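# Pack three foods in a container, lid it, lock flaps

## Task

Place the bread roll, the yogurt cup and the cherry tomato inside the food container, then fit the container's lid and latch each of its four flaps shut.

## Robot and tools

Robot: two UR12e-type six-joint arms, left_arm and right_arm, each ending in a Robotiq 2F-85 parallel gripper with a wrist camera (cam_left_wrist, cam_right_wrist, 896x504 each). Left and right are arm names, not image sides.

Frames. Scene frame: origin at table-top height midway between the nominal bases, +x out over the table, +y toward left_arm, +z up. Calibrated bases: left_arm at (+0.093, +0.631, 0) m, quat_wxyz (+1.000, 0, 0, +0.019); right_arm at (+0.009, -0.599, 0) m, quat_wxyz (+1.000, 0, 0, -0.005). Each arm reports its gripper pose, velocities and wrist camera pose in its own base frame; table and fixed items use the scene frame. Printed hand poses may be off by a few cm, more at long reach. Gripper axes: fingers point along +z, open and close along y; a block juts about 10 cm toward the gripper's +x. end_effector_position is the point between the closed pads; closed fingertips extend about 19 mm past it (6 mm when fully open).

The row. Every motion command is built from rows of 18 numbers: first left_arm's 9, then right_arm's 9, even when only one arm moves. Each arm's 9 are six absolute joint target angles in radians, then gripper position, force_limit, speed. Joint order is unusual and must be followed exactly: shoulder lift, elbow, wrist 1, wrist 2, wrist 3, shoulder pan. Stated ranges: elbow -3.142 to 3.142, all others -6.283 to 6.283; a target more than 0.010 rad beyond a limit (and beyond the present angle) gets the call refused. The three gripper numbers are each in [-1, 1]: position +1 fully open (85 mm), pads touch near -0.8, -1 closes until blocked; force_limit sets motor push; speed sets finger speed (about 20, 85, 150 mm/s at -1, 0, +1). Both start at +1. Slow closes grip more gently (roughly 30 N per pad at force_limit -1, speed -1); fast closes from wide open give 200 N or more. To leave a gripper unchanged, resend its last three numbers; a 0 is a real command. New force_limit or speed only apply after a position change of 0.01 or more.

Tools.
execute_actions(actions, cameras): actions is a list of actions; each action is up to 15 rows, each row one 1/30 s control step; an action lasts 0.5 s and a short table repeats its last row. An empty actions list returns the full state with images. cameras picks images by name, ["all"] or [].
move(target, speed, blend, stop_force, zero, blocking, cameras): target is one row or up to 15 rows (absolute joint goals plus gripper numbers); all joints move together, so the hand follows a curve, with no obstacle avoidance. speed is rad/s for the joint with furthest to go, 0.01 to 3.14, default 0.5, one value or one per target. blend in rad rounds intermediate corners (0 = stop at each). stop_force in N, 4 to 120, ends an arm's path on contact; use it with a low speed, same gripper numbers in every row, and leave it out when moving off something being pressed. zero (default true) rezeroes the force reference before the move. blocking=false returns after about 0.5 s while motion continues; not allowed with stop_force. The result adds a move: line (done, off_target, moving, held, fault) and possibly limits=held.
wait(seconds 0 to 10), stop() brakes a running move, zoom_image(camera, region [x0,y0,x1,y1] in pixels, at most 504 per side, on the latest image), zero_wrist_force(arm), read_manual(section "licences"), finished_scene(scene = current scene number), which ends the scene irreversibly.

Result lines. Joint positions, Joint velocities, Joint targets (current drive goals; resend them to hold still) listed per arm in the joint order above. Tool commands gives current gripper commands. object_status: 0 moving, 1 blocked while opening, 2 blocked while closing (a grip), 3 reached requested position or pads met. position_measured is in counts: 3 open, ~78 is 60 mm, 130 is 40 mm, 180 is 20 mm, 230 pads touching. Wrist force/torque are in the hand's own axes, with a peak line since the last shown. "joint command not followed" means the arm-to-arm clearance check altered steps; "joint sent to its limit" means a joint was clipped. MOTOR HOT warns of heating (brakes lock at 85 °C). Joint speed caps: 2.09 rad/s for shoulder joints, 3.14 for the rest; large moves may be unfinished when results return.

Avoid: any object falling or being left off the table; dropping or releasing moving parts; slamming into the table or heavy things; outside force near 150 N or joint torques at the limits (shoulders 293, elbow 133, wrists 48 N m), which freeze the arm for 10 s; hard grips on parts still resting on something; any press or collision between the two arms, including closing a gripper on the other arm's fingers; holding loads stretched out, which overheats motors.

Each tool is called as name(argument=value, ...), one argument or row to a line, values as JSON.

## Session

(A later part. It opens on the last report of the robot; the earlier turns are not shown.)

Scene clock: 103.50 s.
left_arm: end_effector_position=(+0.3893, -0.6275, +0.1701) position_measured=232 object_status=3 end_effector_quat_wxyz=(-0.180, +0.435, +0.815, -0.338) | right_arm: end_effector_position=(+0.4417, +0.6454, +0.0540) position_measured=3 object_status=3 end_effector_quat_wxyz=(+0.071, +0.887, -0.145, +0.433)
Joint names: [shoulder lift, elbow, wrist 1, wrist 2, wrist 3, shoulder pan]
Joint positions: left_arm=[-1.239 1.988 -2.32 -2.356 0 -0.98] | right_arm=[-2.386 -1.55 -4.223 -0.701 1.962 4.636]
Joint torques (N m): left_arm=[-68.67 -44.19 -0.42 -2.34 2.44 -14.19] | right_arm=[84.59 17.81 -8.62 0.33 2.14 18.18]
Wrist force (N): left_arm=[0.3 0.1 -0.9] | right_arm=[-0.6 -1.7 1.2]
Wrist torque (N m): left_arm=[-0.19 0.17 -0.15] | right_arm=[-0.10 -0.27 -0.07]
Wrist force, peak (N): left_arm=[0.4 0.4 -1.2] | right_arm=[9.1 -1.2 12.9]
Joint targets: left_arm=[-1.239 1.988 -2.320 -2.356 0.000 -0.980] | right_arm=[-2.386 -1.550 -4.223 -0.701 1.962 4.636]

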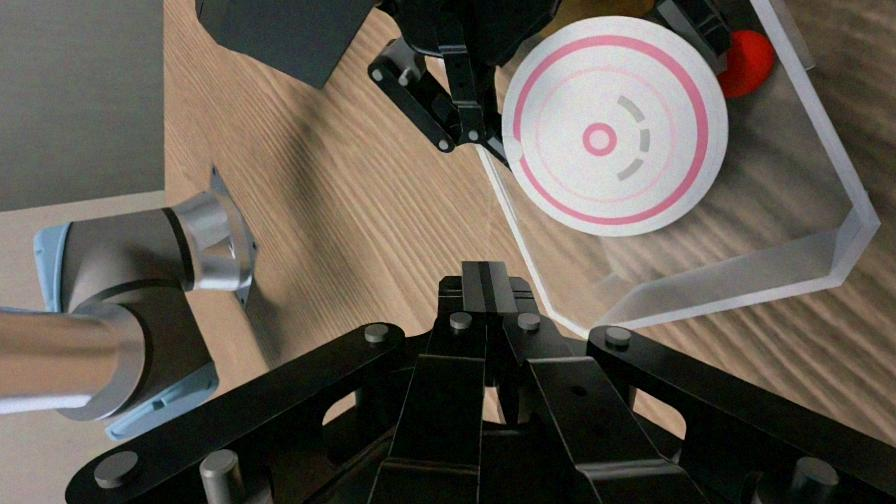

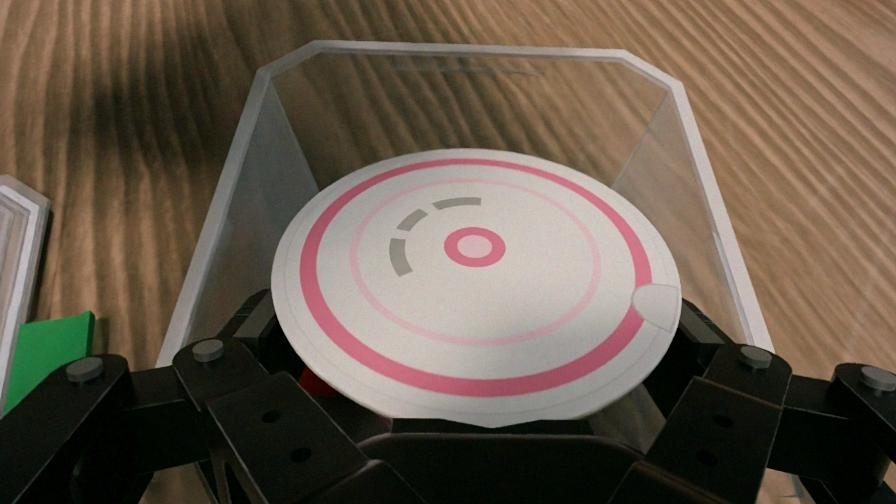

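move(
  target=[-1.2393,1.9882,-2.3199,-2.356,0,-0.9795,-1,-1,0,-2.3865,-1.5496,-4.2229,-0.7014,1.9618,4.6359,-1,-1,-1],
)

move(
  target=[
    [-1.3884,1.9052,-2.0878,-2.356,0,-0.9795,-1,-1,0,-2.2577,-1.5246,-4.3767,-0.7014,1.9618,4.6359,-1,-1,-1],
    [-2.02,2.0177,-1.5687,-1.571,-1.3659,-1.4039,-1,-1,0,-2.0123,-2.1855,-3.6562,-0.349,1.571,4.8358,-1,-1,-1],
  ],
  speed=[0.3,0.5],
  cameras=["all"],
)

Scene clock: 106.43 s.
left_arm: end_effector_position=(+0.3893, -0.6275, +0.1701) position_measured=232 object_status=3 end_effector_quat_wxyz=(-0.180, +0.435, +0.815, -0.338) | right_arm: end_effector_position=(+0.4417, +0.6454, +0.0540) position_measured=10 object_status=2 end_effector_quat_wxyz=(+0.071, +0.887, -0.145, +0.433)
Joint names: [shoulder lift, elbow, wrist 1, wrist 2, wrist 3, shoulder pan]
Joint positions: left_arm=[-1.239 1.988 -2.32 -2.356 0 -0.98] | right_arm=[-2.387 -1.55 -4.223 -0.701 1.962 4.636]
Joint torques (N m): left_arm=[-66.97 -44.88 -0.18 -5.5 2.71 -13.78] | right_arm=[84.85 18.08 -7.92 0.18 2.01 20.85]
Wrist force (N): left_arm=[0.3 0.6 -1.1] | right_arm=[0.8 -2.0 0.1]
Wrist torque (N m): left_arm=[-0.11 0.16 -0.15] | right_arm=[-0.09 -0.26 -0.03]
Wrist force, peak (N): left_arm=[0.7 0.5 -1.1] | right_arm=[-1.4 -2.0 2.1]
Joint targets: left_arm=[-1.239 1.988 -2.320 -2.356 0.000 -0.980] | right_arm=[-2.386 -1.550 -4.223 -0.701 1.962 4.636]
move: done

Scene clock: 110.97 s.
left_arm: end_effector_position=(+0.2423, -0.3906, +0.4500) position_measured=232 object_status=3 end_effector_quat_wxyz=(+0.000, +0.019, +1.000, +0.000) | right_arm: end_effector_position=(+0.3855, +0.4743, +0.1400) position_measured=10 object_status=2 end_effector_quat_wxyz=(-0.035, +0.818, +0.050, +0.572)
Joint names: [shoulder lift, elbow, wrist 1, wrist 2, wrist 3, shoulder pan]
Joint positions: left_arm=[-2.02 2.018 -1.569 -1.571 -1.366 -1.404] | right_arm=[-2.012 -2.185 -3.656 -0.349 1.571 4.836]
Joint torques (N m): left_arm=[-20.57 -41.08 0.12 3.08 -3.14 -14] | right_arm=[70.6 7.84 -2.15 5.17 -2.09 18.08]
Wrist force (N): left_arm=[0.2 0.3 -0.2] | right_arm=[-0.7 -1.8 1.8]
Wrist torque (N m): left_arm=[-0.03 0.30 0.28] | right_arm=[-0.27 -0.21 0.10]
Wrist force, peak (N): left_arm=[0.5 -1.4 -2.2] | right_arm=[-0.4 -3.4 2.2]
Joint targets: left_arm=[-2.020 2.018 -1.569 -1.571 -1.366 -1.404] | right_arm=[-2.012 -2.185 -3.656 -0.349 1.571 4.836]
move: done

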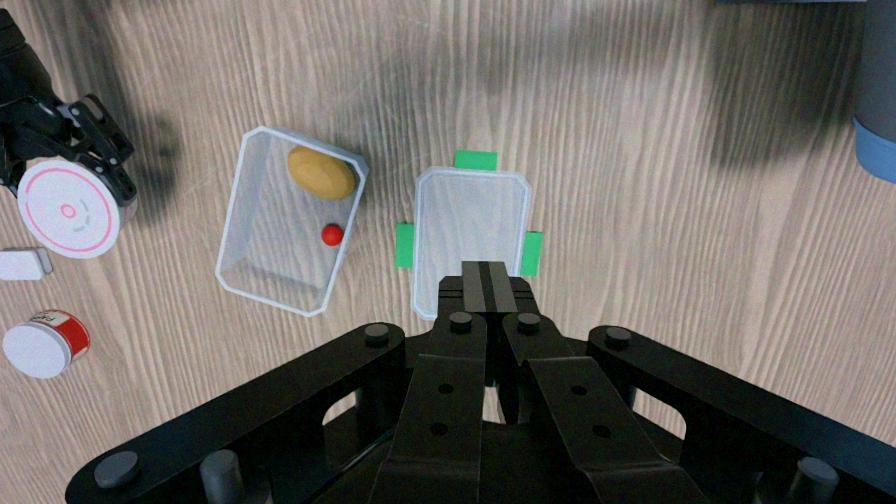

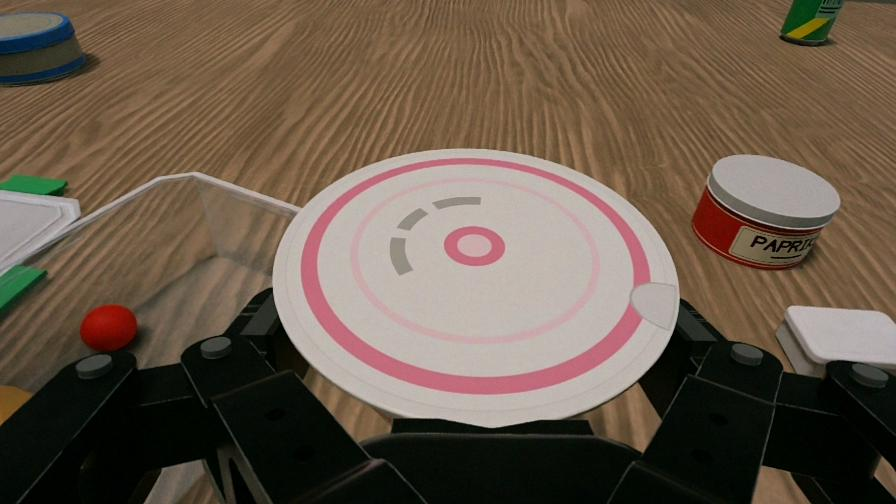

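move(
  target=[
    [-2.02,2.0177,-1.5687,-1.571,-1.3659,-1.4039,-1,-1,0,-2.1573,-2.1901,-3.5066,-0.349,1.571,4.8358,-1,-1,-1],
    [-2.02,2.0177,-1.5687,-1.571,-1.3659,-1.4039,-1,-1,0,-2.2255,-2.1848,-3.4437,-0.349,1.571,4.8358,-1,-1,-1],
  ],
  speed=[0.2,0.04],
  stop_force=4,
  cameras=["cam_right_wrist"],
)

move(
  target=[-2.02,2.0177,-1.5687,-1.571,-1.3659,-1.4039,-1,-1,0,-2.2255,-2.1848,-3.4437,-0.349,1.571,4.8358,1,-1,-1],
  speed=0.05,
  stop_force=8,
  cameras=["cam_right_wrist"],
)

Scene clock: 114.23 s.
left_arm: end_effector_position=(+0.2423, -0.3906, +0.4500) position_measured=232 object_status=3 end_effector_quat_wxyz=(+0.000, +0.019, +1.000, +0.000) | right_arm: end_effector_position=(+0.3855, +0.4746, +0.0384) position_measured=10 object_status=2 end_effector_quat_wxyz=(-0.035, +0.818, +0.050, +0.573)
Joint names: [shoulder lift, elbow, wrist 1, wrist 2, wrist 3, shoulder pan]
Joint positions: left_arm=[-2.02 2.018 -1.569 -1.571 -1.366 -1.404] | right_arm=[-2.198 -2.187 -3.469 -0.349 1.571 4.836]
Joint torques (N m): left_arm=[-20.83 -40.83 -0.06 3.64 -2.74 -17.6] | right_arm=[77.24 0.39 -8.29 2.73 -1.8 17.83]
Wrist force (N): left_arm=[0.4 0.2 -0.2] | right_arm=[-0.6 -2.0 2.0]
Wrist torque (N m): left_arm=[-0.06 0.26 0.27] | right_arm=[-0.30 -0.25 0.08]
Wrist force, peak (N): left_arm=[0.3 0.7 -0.1] | right_arm=[3.8 -1.4 0.2]
Joint targets: left_arm=[-2.020 2.018 -1.569 -1.571 -1.366 -1.404] | right_arm=[-2.198 -2.187 -3.469 -0.349 1.571 4.836]
move: contact (right_arm); path passed 1 of 2 targets; right_arm: the shoulder lift is farthest, 0.027 rad from its target
Images, in order (width x height): cam_right_wrist 896x504.

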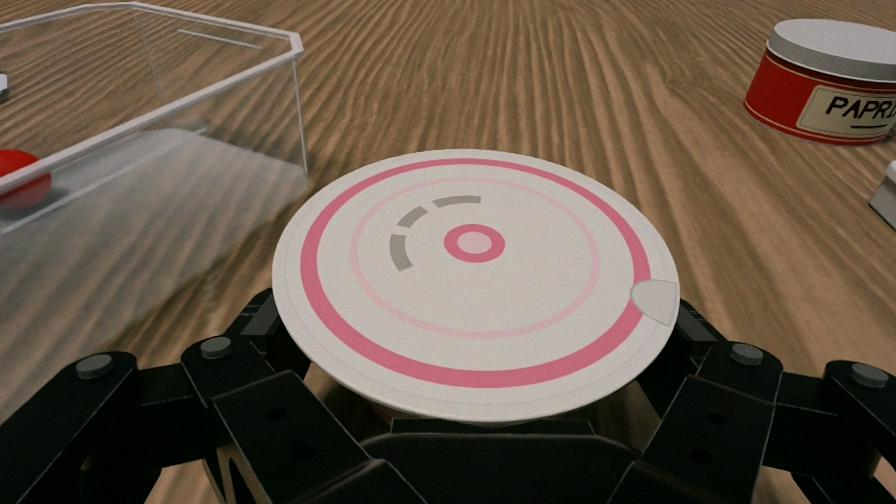

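Scene clock: 115.67 s.
left_arm: end_effector_position=(+0.2423, -0.3906, +0.4500) position_measured=232 object_status=3 end_effector_quat_wxyz=(+0.000, +0.019, +1.000, +0.000) | right_arm: end_effector_position=(+0.3855, +0.4743, +0.0240) position_measured=3 object_status=3 end_effector_quat_wxyz=(-0.035, +0.818, +0.050, +0.573)
Joint names: [shoulder lift, elbow, wrist 1, wrist 2, wrist 3, shoulder pan]
Joint positions: left_arm=[-2.02 2.018 -1.569 -1.571 -1.366 -1.404] | right_arm=[-2.225 -2.185 -3.444 -0.349 1.571 4.836]
Joint torques (N m): left_arm=[-19.5 -41.39 -0.05 3.31 -2.74 -14.84] | right_arm=[56.31 18.8 -1.52 2.45 -1.9 11.34]
Wrist force (N): left_arm=[0.1 0.2 0.0] | right_arm=[0.8 -1.8 1.4]
Wrist torque (N m): left_arm=[-0.06 0.31 0.28] | right_arm=[-0.25 -0.27 0.11]
Wrist force, peak (N): left_arm=[0.2 0.6 0.2] | right_arm=[-0.5 -2.2 2.1]
Joint targets: left_arm=[-2.020 2.018 -1.569 -1.571 -1.366 -1.404] | right_arm=[-2.226 -2.185 -3.444 -0.349 1.571 4.836]
move: done
Images, in order (width x height): cam_right_wrist 896x504.

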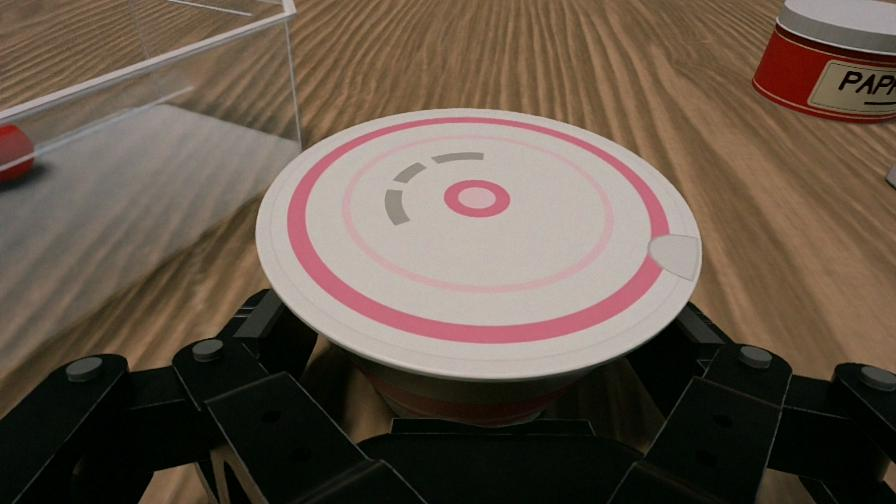

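move(
  target=[-2.02,2.0177,-1.5687,-1.571,-1.3659,-1.4039,-1,-1,0,-2.2255,-2.1848,-3.4437,-0.349,1.571,4.8358,-1,-1,-1],
  cameras=["cam_right_wrist"],
)

Scene clock: 116.80 s.
left_arm: end_effector_position=(+0.2423, -0.3906, +0.4500) position_measured=232 object_status=3 end_effector_quat_wxyz=(+0.000, +0.019, +1.000, +0.000) | right_arm: end_effector_position=(+0.3855, +0.4743, +0.0240) position_measured=38 object_status=0 end_effector_quat_wxyz=(-0.035, +0.818, +0.050, +0.573)
Joint names: [shoulder lift, elbow, wrist 1, wrist 2, wrist 3, shoulder pan]
Joint positions: left_arm=[-2.02 2.018 -1.569 -1.571 -1.366 -1.404] | right_arm=[-2.226 -2.185 -3.444 -0.349 1.571 4.836]
Joint torques (N m): left_arm=[-19.13 -41.64 -0.13 3.35 -2.65 -15.42] | right_arm=[55.94 17.36 -2.02 2.52 -1.9 9.23]
Wrist force (N): left_arm=[0.0 -0.1 0.3] | right_arm=[5.6 -2.0 -1.6]
Wrist torque (N m): left_arm=[-0.10 0.33 0.28] | right_arm=[-0.30 -0.20 0.12]
Wrist force, peak (N): left_arm=[0.5 0.4 0.2] | right_arm=[5.8 -2.4 -2.0]
Joint targets: left_arm=[-2.020 2.018 -1.569 -1.571 -1.366 -1.404] | right_arm=[-2.226 -2.185 -3.444 -0.349 1.571 4.836]
move: done
Images, in order (width x height): cam_right_wrist 896x504.

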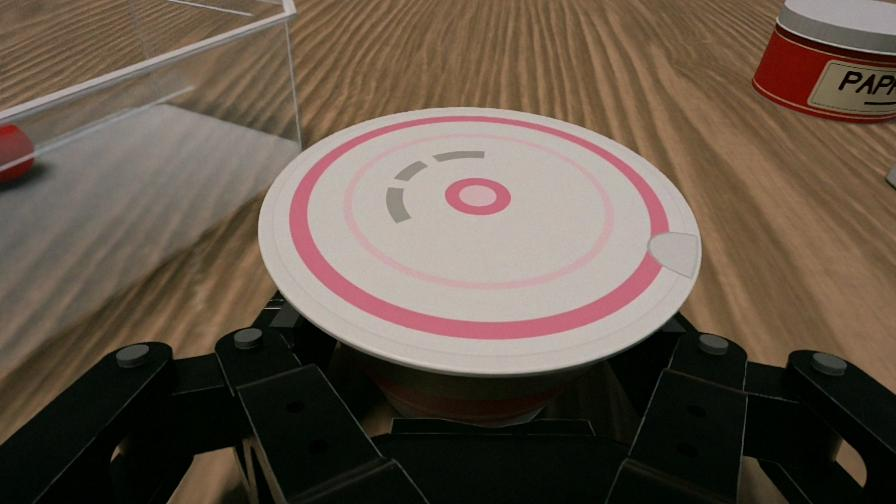

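move(
  target=[
    [-2.02,2.0177,-1.5687,-1.571,-1.3659,-1.4039,-1,-1,0,-2.0123,-2.1855,-3.6562,-0.349,1.571,4.8358,-1,-1,-1],
    [-2.02,2.0177,-1.5687,-1.571,-3.0,-1.4039,-1,-1,0,-2.2207,-1.4873,-4.2786,-0.8833,1.778,4.5471,-1,-1,-1],
  ],
  speed=[0.2,0.6],
  cameras=["cam_right_wrist"],
)

move(
  target=[
    [-2.02,2.0177,-1.5687,-1.571,-3.0,-1.4039,-1,-1,0,-2.3074,-1.5222,-4.157,-0.8833,1.778,4.5471,-1,-1,-1],
    [-2.02,2.0177,-1.5687,-1.571,-3.0,-1.4039,-1,-1,0,-2.3338,-1.5279,-4.1249,-0.8833,1.778,4.5471,-1,-1,-1],
  ],
  speed=[0.1,0.025],
  stop_force=5,
  cameras=["all"],
)

Scene clock: 123.20 s.
left_arm: end_effector_position=(+0.2423, -0.3906, +0.4500) position_measured=232 object_status=3 end_effector_quat_wxyz=(+0.000, +0.716, -0.698, +0.000) | right_arm: end_effector_position=(+0.4655, +0.6373, +0.1601) position_measured=38 object_status=2 end_effector_quat_wxyz=(+0.055, +0.927, -0.152, +0.338)
Joint names: [shoulder lift, elbow, wrist 1, wrist 2, wrist 3, shoulder pan]
Joint positions: left_arm=[-2.02 2.018 -1.569 -1.571 -3 -1.404] | right_arm=[-2.221 -1.487 -4.279 -0.883 1.778 4.547]
Joint torques (N m): left_arm=[-17.41 -41.5 -0.79 3.14 -1.47 -13.03] | right_arm=[80.06 45.4 -8.34 0.16 1.99 -12.96]
Wrist force (N): left_arm=[0.4 0.0 0.1] | right_arm=[-0.3 -1.8 1.7]
Wrist torque (N m): left_arm=[-0.10 0.26 0.28] | right_arm=[-0.10 -0.24 -0.08]
Wrist force, peak (N): left_arm=[0.4 0.7 0.4] | right_arm=[6.2 -2.3 -2.3]
Joint targets: left_arm=[-2.020 2.018 -1.569 -1.571 -3.000 -1.404] | right_arm=[-2.221 -1.487 -4.279 -0.883 1.778 4.547]
move: done
Images, in order (width x height): cam_right_wrist 896x504.

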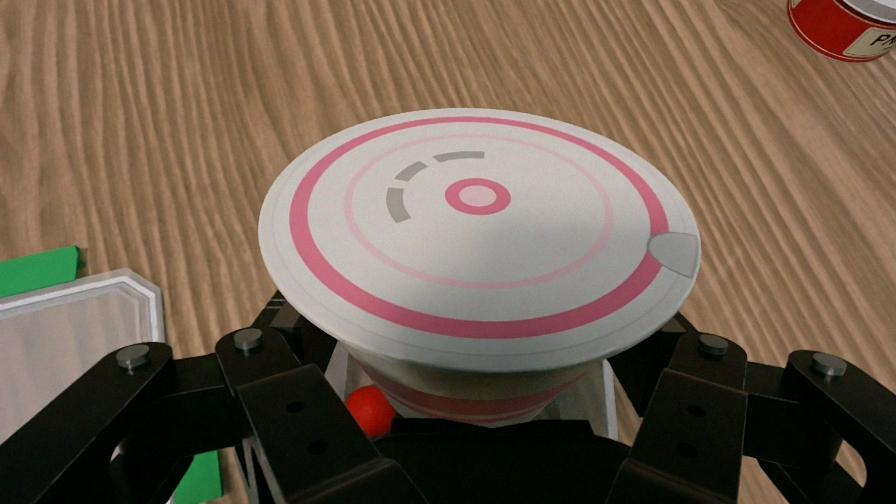

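Scene clock: 126.83 s.
left_arm: end_effector_position=(+0.2423, -0.3906, +0.4500) position_measured=232 object_status=3 end_effector_quat_wxyz=(+0.000, +0.716, -0.698, +0.000) | right_arm: end_effector_position=(+0.4656, +0.6374, +0.0480) position_measured=38 object_status=2 end_effector_quat_wxyz=(+0.055, +0.927, -0.152, +0.338)
Joint names: [shoulder lift, elbow, wrist 1, wrist 2, wrist 3, shoulder pan]
Joint positions: left_arm=[-2.02 2.018 -1.569 -1.571 -3 -1.404] | right_arm=[-2.331 -1.527 -4.129 -0.883 1.778 4.547]
Joint torques (N m): left_arm=[-17.6 -41.72 -1.12 3.05 -2.66 -15.52] | right_arm=[106.35 36.82 -7.85 0.22 1.46 -16.26]
Wrist force (N): left_arm=[0.2 0.0 0.2] | right_arm=[2.1 -3.7 -0.5]
Wrist torque (N m): left_arm=[-0.09 0.29 0.28] | right_arm=[-0.38 -0.36 -0.25]
Wrist force, peak (N): left_arm=[0.7 0.2 0.0] | right_arm=[12.5 -6.2 -14.1]
Joint targets: left_arm=[-2.020 2.018 -1.569 -1.571 -3.000 -1.404] | right_arm=[-2.331 -1.527 -4.129 -0.883 1.778 4.547]
move: contact (right_arm); path passed 1 of 2 targets

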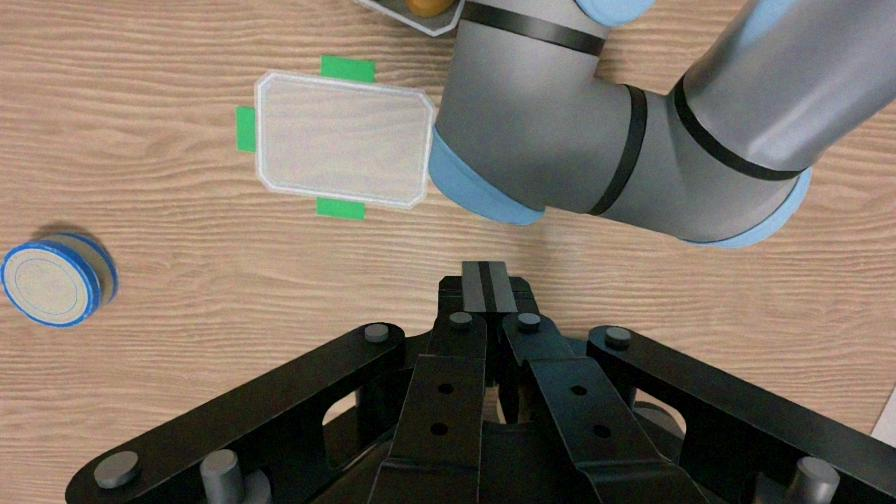

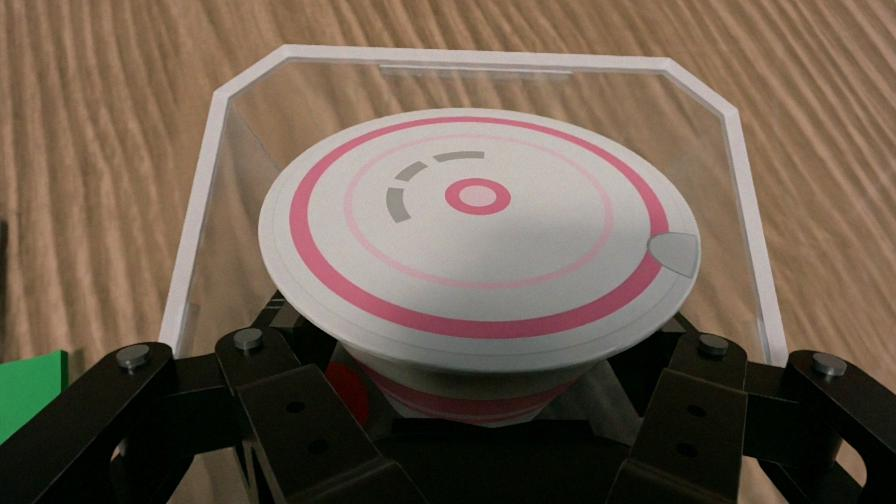

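move(
  target=[
    [-1.3884,1.9052,-2.0878,-2.356,-3.14,-0.9795,-1,-1,0,-2.331,-1.527,-4.129,-0.883,1.778,4.547,-1,-1,-1],
    [-1.233,1.9789,-2.3169,-2.356,-3.1416,-0.9676,-1,-1,0,-2.331,-1.527,-4.129,-0.883,1.778,4.547,-1,-1,-1],
  ],
  speed=0.8,
  blend=0.1,
  cameras=["all"],
)

Scene clock: 129.90 s.
left_arm: end_effector_position=(+0.3994, -0.6268, +0.1703) position_measured=232 object_status=3 end_effector_quat_wxyz=(+0.339, +0.818, -0.430, -0.178) | right_arm: end_effector_position=(+0.4657, +0.6374, +0.0479) position_measured=38 object_status=2 end_effector_quat_wxyz=(+0.056, +0.927, -0.152, +0.338)
Joint names: [shoulder lift, elbow, wrist 1, wrist 2, wrist 3, shoulder pan]
Joint positions: left_arm=[-1.233 1.979 -2.317 -2.356 -3.142 -0.968] | right_arm=[-2.331 -1.527 -4.129 -0.883 1.778 4.547]
Joint torques (N m): left_arm=[-43.85 -29.88 -7.26 -5.33 -3.09 16.33] | right_arm=[83.4 36.99 -7.33 3 1.75 -14.28]
Wrist force (N): left_arm=[0.1 -0.7 0.4] | right_arm=[3.1 -3.5 -4.7]
Wrist torque (N m): left_arm=[-0.03 0.14 0.59] | right_arm=[-0.48 -0.36 -0.26]
Wrist force, peak (N): left_arm=[0.7 -3.5 2.6] | right_arm=[3.1 -3.5 -4.7]
Joint targets: left_arm=[-1.233 1.979 -2.317 -2.356 -3.142 -0.968] | right_arm=[-2.331 -1.527 -4.129 -0.883 1.778 4.547]
move: done

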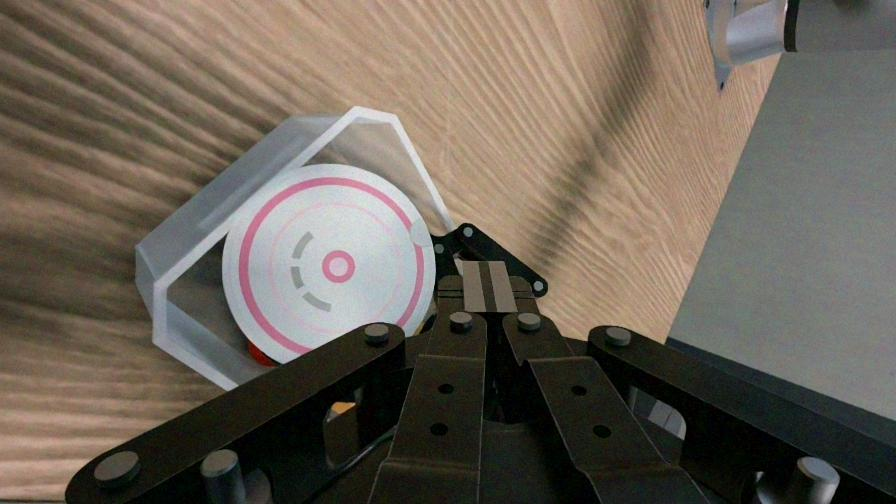

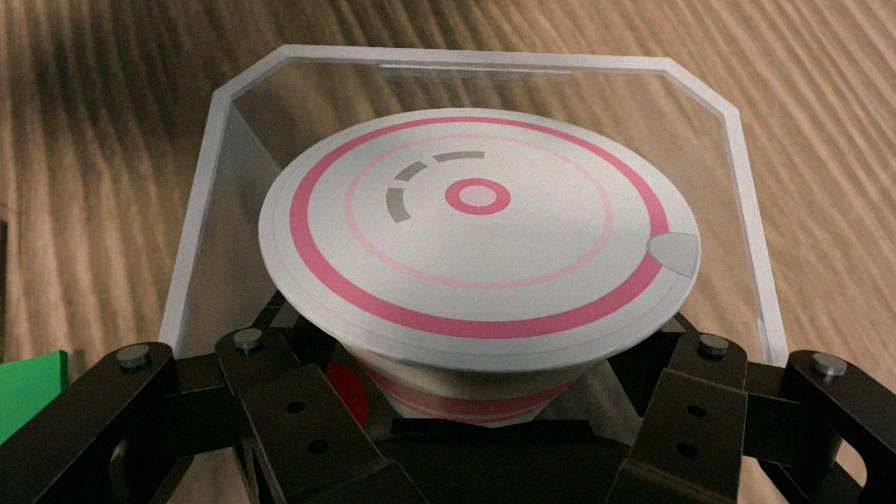

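move(
  target=[
    [-1.1491,2.0111,-2.433,-2.356,-3.1416,-0.9676,-1,-1,0,-2.331,-1.527,-4.129,-0.883,1.778,4.547,-1,-1,-1],
  ],
  speed=0.15,
  stop_force=5,
  cameras=["all"],
)

move(
  target=[
    [-1.100,2.0231,-2.494,-2.356,-3.1416,-0.9676,-1,-1,0,-2.331,-1.527,-4.129,-0.883,1.778,4.547,-1,-1,-1],
  ],
  speed=0.025,
  stop_force=5,
  cameras=["all"],
)

Scene clock: 132.03 s.
left_arm: end_effector_position=(+0.3994, -0.6267, +0.1051) position_measured=232 object_status=3 end_effector_quat_wxyz=(+0.339, +0.818, -0.430, -0.178) | right_arm: end_effector_position=(+0.4657, +0.6374, +0.0479) position_measured=38 object_status=2 end_effector_quat_wxyz=(+0.056, +0.927, -0.152, +0.338)
Joint names: [shoulder lift, elbow, wrist 1, wrist 2, wrist 3, shoulder pan]
Joint positions: left_arm=[-1.149 2.011 -2.433 -2.356 -3.142 -0.968] | right_arm=[-2.331 -1.527 -4.129 -0.883 1.778 4.547]
Joint torques (N m): left_arm=[-53.11 -25.02 -7.81 -4.15 -2.86 12.11] | right_arm=[80.79 37.76 -7.19 3.02 2.1 -12.56]
Wrist force (N): left_arm=[0.5 -0.5 0.2] | right_arm=[3.1 -3.6 -4.8]
Wrist torque (N m): left_arm=[0.04 0.08 0.60] | right_arm=[-0.51 -0.36 -0.26]
Wrist force, peak (N): left_arm=[-0.1 -1.4 1.1] | right_arm=[3.1 -3.6 -4.8]
Joint targets: left_arm=[-1.149 2.011 -2.433 -2.356 -3.142 -0.968] | right_arm=[-2.331 -1.527 -4.129 -0.883 1.778 4.547]
move: done

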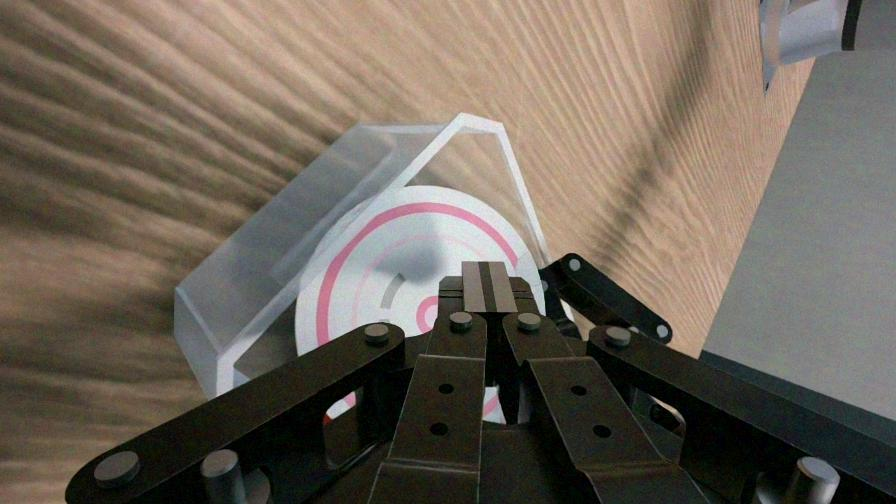

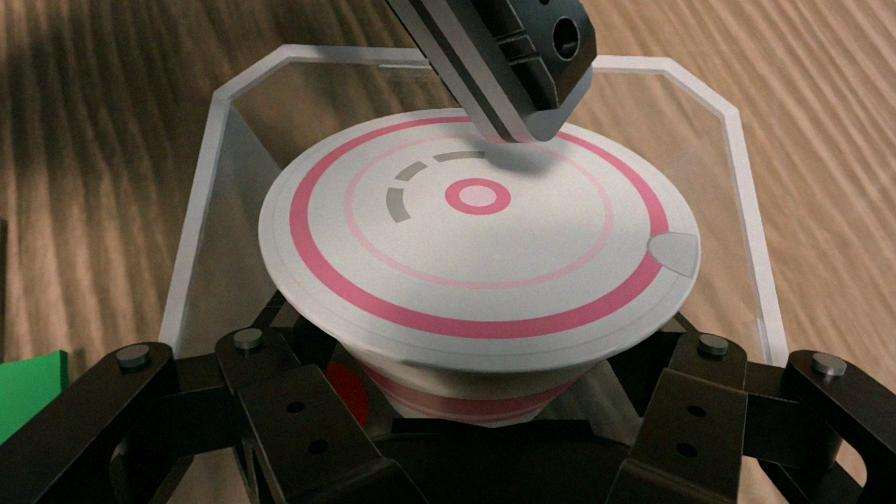

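Scene clock: 134.50 s.
left_arm: end_effector_position=(+0.3996, -0.6269, +0.0867) position_measured=232 object_status=3 end_effector_quat_wxyz=(+0.339, +0.818, -0.430, -0.178) | right_arm: end_effector_position=(+0.4657, +0.6374, +0.0478) position_measured=38 object_status=2 end_effector_quat_wxyz=(+0.056, +0.927, -0.152, +0.338)
Joint names: [shoulder lift, elbow, wrist 1, wrist 2, wrist 3, shoulder pan]
Joint positions: left_arm=[-1.123 2.017 -2.465 -2.356 -3.142 -0.968] | right_arm=[-2.331 -1.527 -4.129 -0.883 1.778 4.547]
Joint torques (N m): left_arm=[-71.01 -35 1.12 -2.9 -2.8 9.13] | right_arm=[96.22 35.31 -6.35 3.07 1.95 -16.98]
Wrist force (N): left_arm=[4.5 1.5 -5.7] | right_arm=[-1.6 -3.7 -4.9]
Wrist torque (N m): left_arm=[-0.01 0.16 0.62] | right_arm=[-0.57 -0.61 -0.27]
Wrist force, peak (N): left_arm=[6.1 1.6 -8.6] | right_arm=[-6.3 -3.2 -3.8]
Joint targets: left_arm=[-1.123 2.017 -2.465 -2.356 -3.142 -0.968] | right_arm=[-2.331 -1.527 -4.129 -0.883 1.778 4.547]
move: contact (left_arm); left_arm: the wrist 1 is farthest, 0.029 rad from its target

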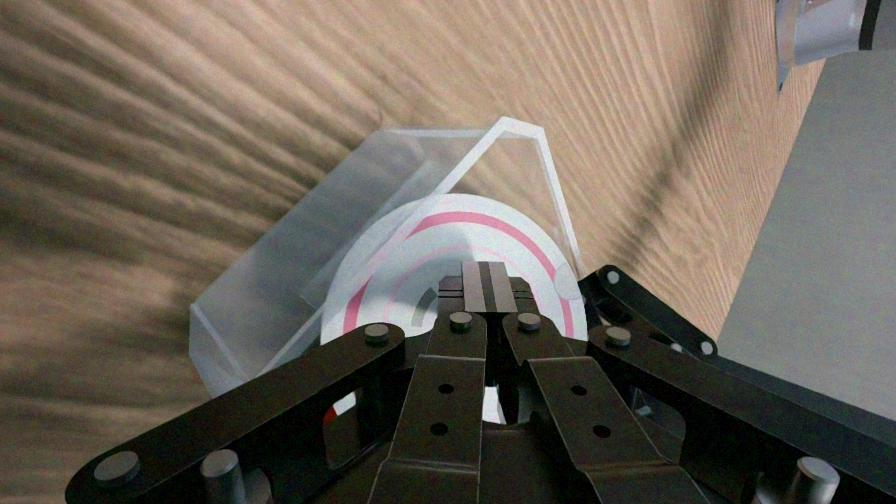

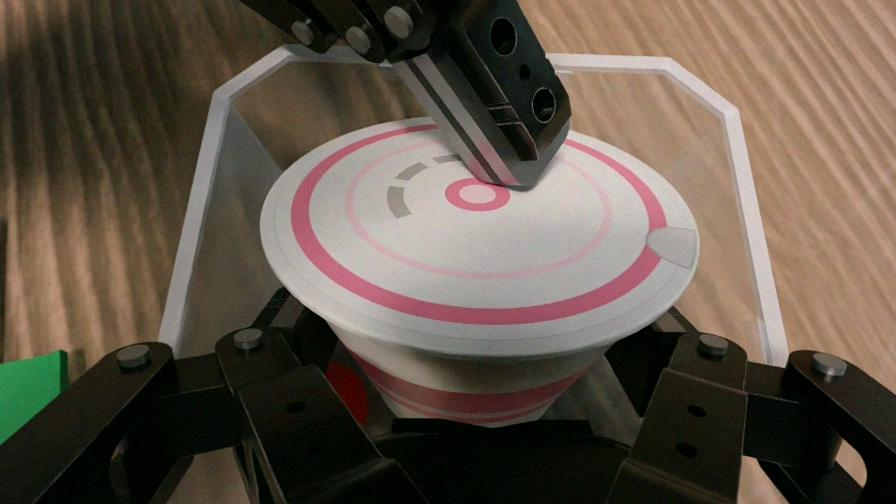

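execute_actions(
  actions=[
    [[-1.123,2.017,-2.465,-2.356,-3.142,-0.9676,-1,-1,0,-2.331,-1.527,-4.129,-0.883,1.778,4.547,0.85,-1,-1]],
  ],
  cameras=["all"],
)

Scene clock: 135.93 s.
left_arm: end_effector_position=(+0.3997, -0.6271, +0.0866) position_measured=232 object_status=3 end_effector_quat_wxyz=(+0.339, +0.818, -0.430, -0.178) | right_arm: end_effector_position=(+0.4657, +0.6374, +0.0479) position_measured=22 object_status=3 end_effector_quat_wxyz=(+0.056, +0.927, -0.152, +0.338)
Joint names: [shoulder lift, elbow, wrist 1, wrist 2, wrist 3, shoulder pan]
Joint positions: left_arm=[-1.123 2.017 -2.465 -2.356 -3.142 -0.968] | right_arm=[-2.331 -1.527 -4.129 -0.883 1.778 4.547]
Joint torques (N m): left_arm=[-52.08 -39.67 -2.24 -2.18 -2.88 6.55] | right_arm=[101.37 34.9 -5.84 1.69 2.15 -10.15]
Wrist force (N): left_arm=[0.5 -0.6 0.2] | right_arm=[0.3 -1.9 1.2]
Wrist torque (N m): left_arm=[0.00 0.07 0.61] | right_arm=[-0.09 -0.14 -0.10]
Wrist force, peak (N): left_arm=[4.7 1.7 -6.1] | right_arm=[-2.1 -3.5 -5.1]
Joint targets: left_arm=[-1.123 2.017 -2.465 -2.356 -3.142 -0.968] | right_arm=[-2.331 -1.527 -4.129 -0.883 1.778 4.547]

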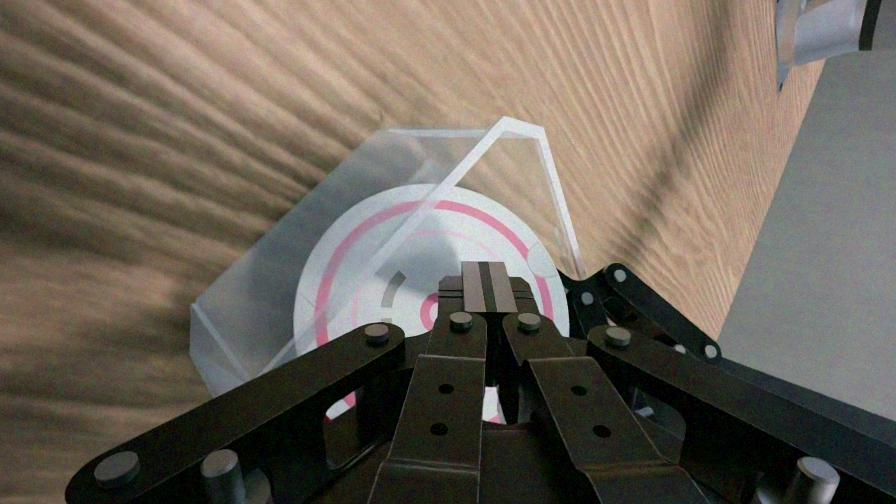

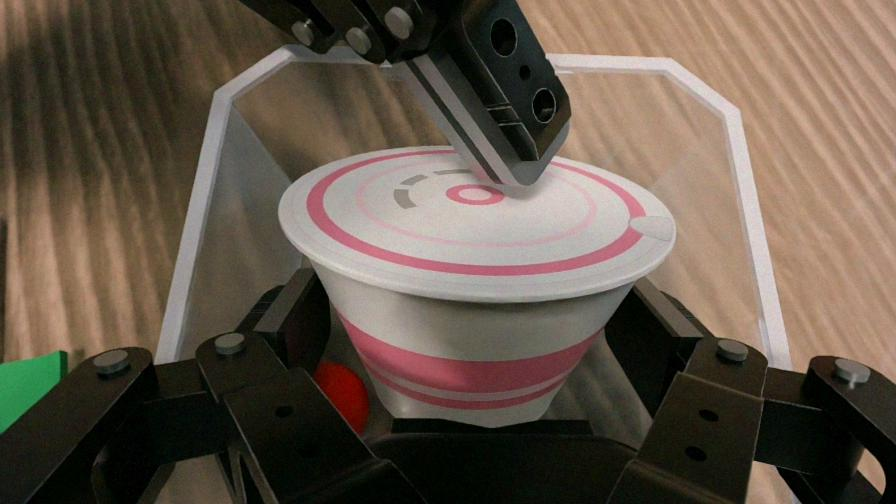

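move(
  target=[
    [-1.123,2.017,-2.465,-2.356,-3.142,-0.9676,-1,-1,0,-2.2870,-1.5257,-4.2439,-0.8979,1.8892,4.6347,0.85,-1,-1],
  ],
  speed=0.05,
  stop_force=6,
  cameras=["all"],
)

Scene clock: 139.40 s.
left_arm: end_effector_position=(+0.3997, -0.6271, +0.0866) position_measured=232 object_status=3 end_effector_quat_wxyz=(+0.339, +0.818, -0.430, -0.178) | right_arm: end_effector_position=(+0.4034, +0.6584, +0.0941) position_measured=22 object_status=3 end_effector_quat_wxyz=(+0.055, +0.927, -0.152, +0.338)
Joint names: [shoulder lift, elbow, wrist 1, wrist 2, wrist 3, shoulder pan]
Joint positions: left_arm=[-1.123 2.017 -2.465 -2.356 -3.142 -0.968] | right_arm=[-2.287 -1.526 -4.244 -0.898 1.889 4.635]
Joint torques (N m): left_arm=[-52.34 -38.98 -6.85 0.66 -2.89 -1.78] | right_arm=[102.01 41.04 -8.37 -0.42 2.12 18.23]
Wrist force (N): left_arm=[0.5 -0.6 0.0] | right_arm=[0.3 -2.3 1.3]
Wrist torque (N m): left_arm=[0.03 0.08 0.60] | right_arm=[-0.19 -0.13 -0.10]
Wrist force, peak (N): left_arm=[0.6 -0.8 0.3] | right_arm=[0.3 -2.6 1.7]
Joint targets: left_arm=[-1.123 2.017 -2.465 -2.356 -3.142 -0.968] | right_arm=[-2.287 -1.526 -4.244 -0.898 1.889 4.635]
move: done

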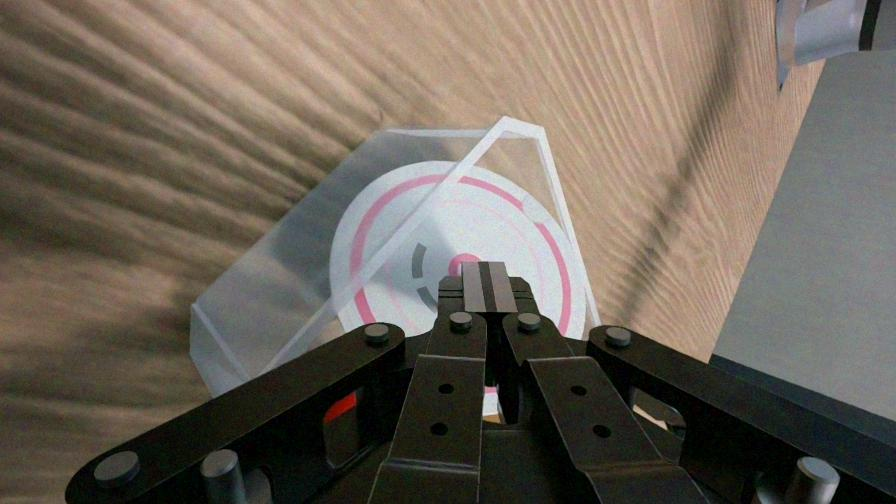

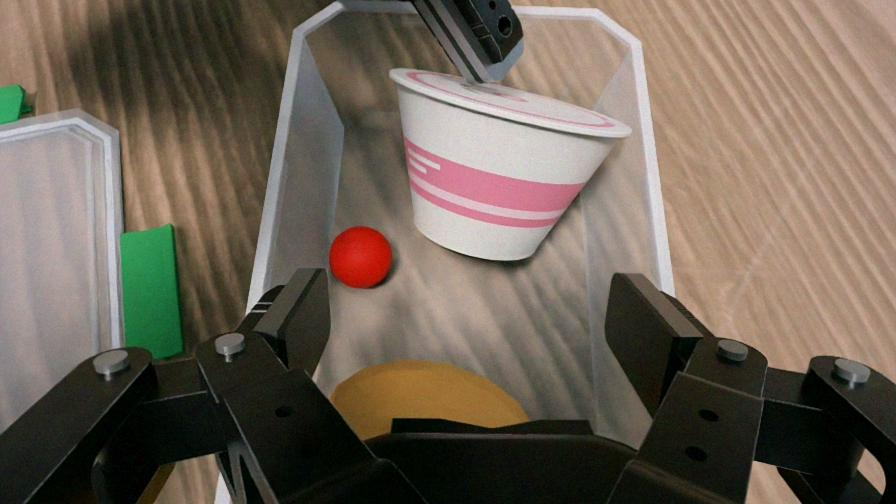

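move(
  target=[
    [-1.1491,2.0111,-2.433,-2.356,-3.1416,-0.9676,-1,-1,0,-2.2870,-1.5257,-4.2439,-0.8979,1.8892,4.6347,0.85,-1,-1],
    [-1.233,1.9789,-2.3169,-2.356,-3.1416,-0.9676,-1,-1,0,-2.137,-1.5257,-4.3939,-0.8979,1.8892,4.6347,0.85,-1,-1],
  ],
  speed=[0.03,0.3],
  blend=[0.01,0],
  cameras=["all"],
)

Scene clock: 141.57 s.
left_arm: end_effector_position=(+0.3995, -0.6267, +0.1700) position_measured=232 object_status=3 end_effector_quat_wxyz=(+0.339, +0.818, -0.430, -0.178) | right_arm: end_effector_position=(+0.4014, +0.6331, +0.2197) position_measured=22 object_status=3 end_effector_quat_wxyz=(+0.055, +0.927, -0.152, +0.338)
Joint names: [shoulder lift, elbow, wrist 1, wrist 2, wrist 3, shoulder pan]
Joint positions: left_arm=[-1.233 1.979 -2.317 -2.356 -3.142 -0.968] | right_arm=[-2.137 -1.526 -4.394 -0.898 1.889 4.635]
Joint torques (N m): left_arm=[-68.84 -43.76 -0.64 1.27 2.98 -5.55] | right_arm=[97.09 32.06 -8.52 1.72 1.96 16.75]
Wrist force (N): left_arm=[0.4 -0.4 0.2] | right_arm=[0.3 -1.9 1.4]
Wrist torque (N m): left_arm=[0.02 0.09 0.56] | right_arm=[-0.14 -0.06 -0.10]
Wrist force, peak (N): left_arm=[0.1 -1.7 0.9] | right_arm=[-1.7 -3.0 3.4]
Joint targets: left_arm=[-1.233 1.979 -2.317 -2.356 -3.142 -0.968] | right_arm=[-2.137 -1.526 -4.394 -0.898 1.889 4.635]
move: done

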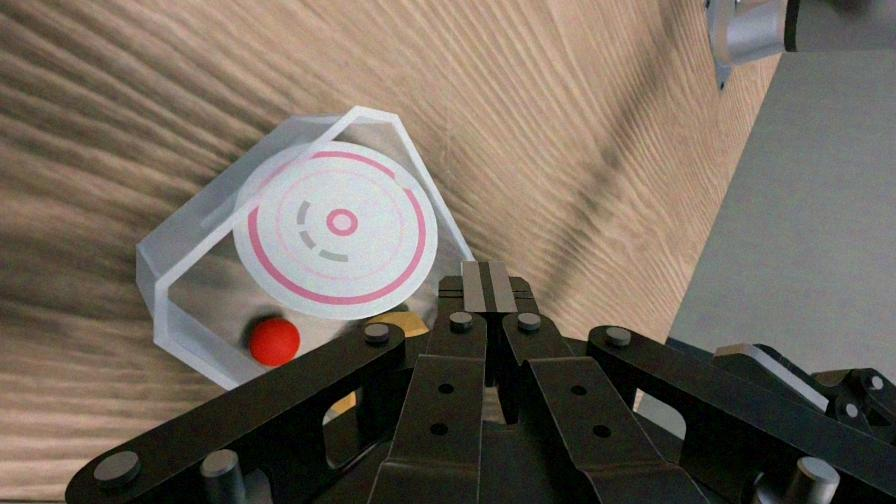

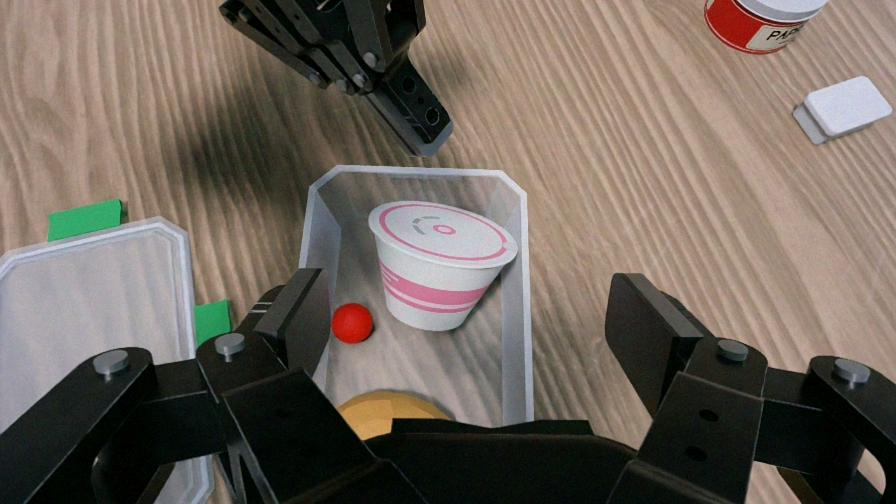

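move(
  target=[
    [-1.3884,1.9052,-2.0878,-2.356,-3.14,-0.9795,-1,-1,0,-1.6,-1.5257,-4.2,-0.8979,1.8892,4.6347,0.85,-1,-1],
    [-2.02,2.0177,-1.5687,-1.571,-3.0,-1.4039,-1,-1,0,-1.4,-1.5257,-3.2,-0.3,0,4.4,0.85,-1,-1],
  ],
  speed=1.0,
  blend=0.1,
  cameras=["cam_left_wrist"],
)

Scene clock: 145.00 s.
left_arm: end_effector_position=(+0.2423, -0.3906, +0.4500) position_measured=232 object_status=3 end_effector_quat_wxyz=(+0.000, +0.716, -0.698, +0.000) | right_arm: end_effector_position=(+0.5947, +0.3921, +0.8017) position_measured=22 object_status=3 end_effector_quat_wxyz=(-0.049, +0.688, -0.057, +0.722)
Joint names: [shoulder lift, elbow, wrist 1, wrist 2, wrist 3, shoulder pan]
Joint positions: left_arm=[-2.02 2.018 -1.569 -1.571 -3 -1.404] | right_arm=[-1.4 -1.526 -3.2 -0.3 0 4.4]
Joint torques (N m): left_arm=[-19.19 -40.72 -0.55 3.5 2.71 -14.52] | right_arm=[48.19 38.61 4.12 1.57 -2.17 -13.14]
Wrist force (N): left_arm=[0.3 0.3 -0.2] | right_arm=[1.5 -1.8 1.5]
Wrist torque (N m): left_arm=[-0.06 0.28 0.14] | right_arm=[-0.27 -0.46 0.09]
Wrist force, peak (N): left_arm=[0.5 -2.0 1.3] | right_arm=[-2.2 -2.7 4.4]
Joint targets: left_arm=[-2.020 2.018 -1.569 -1.571 -3.000 -1.404] | right_arm=[-1.400 -1.526 -3.200 -0.300 0.000 4.400]
move: done
Images, in order (width x height): cam_left_wrist 896x504.

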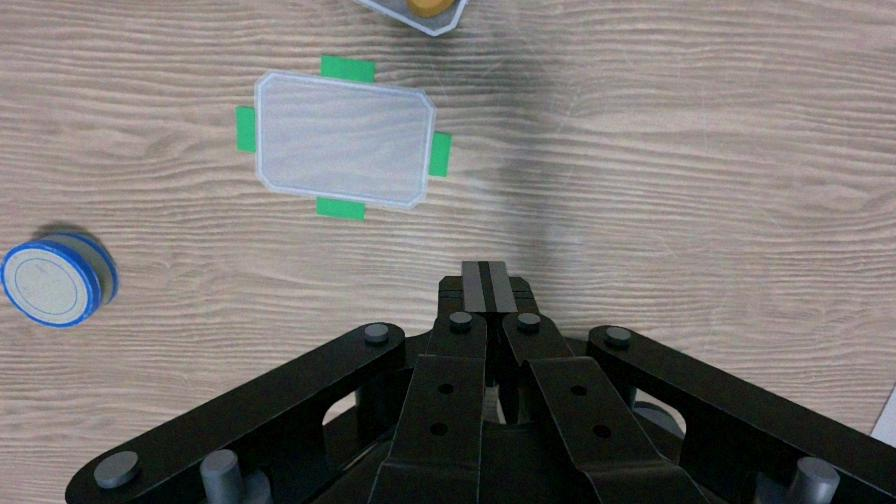

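move(
  target=[-1.7905,2.3327,-2.1132,-1.571,-2.47,-1.0342,1,-1,0,-1.4,-1.5257,-3.2,-0.3,0,4.4,0.85,-1,-1],
  speed=0.8,
  cameras=["cam_left_wrist"],
)

Scene clock: 146.73 s.
left_arm: end_effector_position=(+0.3929, -0.3201, +0.1999) position_measured=3 object_status=0 end_effector_quat_wxyz=(+0.000, -0.658, +0.753, +0.000) | right_arm: end_effector_position=(+0.5947, +0.3920, +0.8017) position_measured=22 object_status=3 end_effector_quat_wxyz=(-0.049, +0.688, -0.057, +0.722)
Joint names: [shoulder lift, elbow, wrist 1, wrist 2, wrist 3, shoulder pan]
Joint positions: left_arm=[-1.791 2.333 -2.113 -1.571 -2.47 -1.034] | right_arm=[-1.4 -1.526 -3.2 -0.3 0 4.4]
Joint torques (N m): left_arm=[-11.96 -35.1 -7.73 2.37 2.29 17.23] | right_arm=[46.25 38.95 4.33 1.48 -2.47 -13.03]
Wrist force (N): left_arm=[-0.2 0.2 0.0] | right_arm=[1.1 -1.8 1.8]
Wrist torque (N m): left_arm=[-0.08 0.36 0.17] | right_arm=[-0.27 -0.40 0.09]
Wrist force, peak (N): left_arm=[0.2 2.3 -3.3] | right_arm=[1.7 -2.8 1.7]
Joint targets: left_arm=[-1.790 2.333 -2.113 -1.571 -2.470 -1.034] | right_arm=[-1.400 -1.526 -3.200 -0.300 0.000 4.400]
move: done
Images, in order (width x height): cam_left_wrist 896x504.

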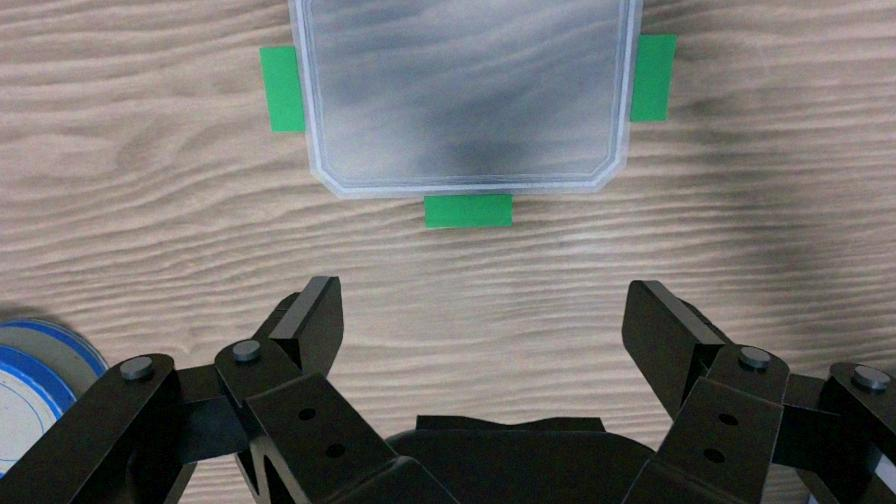

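move(
  target=[-1.5825,2.4873,-2.4758,-1.571,-2.4449,-1.0089,1,-1,0,-1.4,-1.5257,-3.2,-0.3,0,4.4,0.85,-1,-1],
  speed=0.4,
  cameras=["cam_left_wrist"],
)

Scene clock: 148.63 s.
left_arm: end_effector_position=(+0.3955, -0.3015, +0.0601) position_measured=3 object_status=3 end_effector_quat_wxyz=(+0.000, -0.658, +0.753, +0.000) | right_arm: end_effector_position=(+0.5947, +0.3920, +0.8017) position_measured=22 object_status=3 end_effector_quat_wxyz=(-0.049, +0.688, -0.057, +0.722)
Joint names: [shoulder lift, elbow, wrist 1, wrist 2, wrist 3, shoulder pan]
Joint positions: left_arm=[-1.583 2.487 -2.476 -1.571 -2.445 -1.009] | right_arm=[-1.4 -1.526 -3.2 -0.3 0 4.4]
Joint torques (N m): left_arm=[-15.87 -23.85 -8.11 -1.42 3.11 15.82] | right_arm=[46.29 39.09 4.63 1.1 -2.35 -13.77]
Wrist force (N): left_arm=[0.5 0.3 0.1] | right_arm=[1.9 -2.1 1.3]
Wrist torque (N m): left_arm=[-0.04 0.23 0.14] | right_arm=[-0.32 -0.52 0.08]
Wrist force, peak (N): left_arm=[-0.2 0.2 1.8] | right_arm=[1.7 -2.5 1.7]
Joint targets: left_arm=[-1.583 2.487 -2.476 -1.571 -2.445 -1.009] | right_arm=[-1.400 -1.526 -3.200 -0.300 0.000 4.400]
move: done
Images, in order (width x height): cam_left_wrist 896x504.

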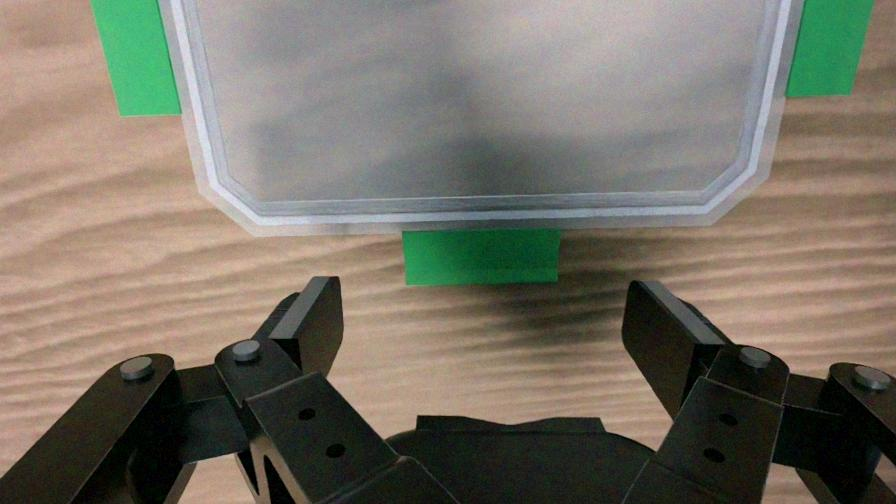

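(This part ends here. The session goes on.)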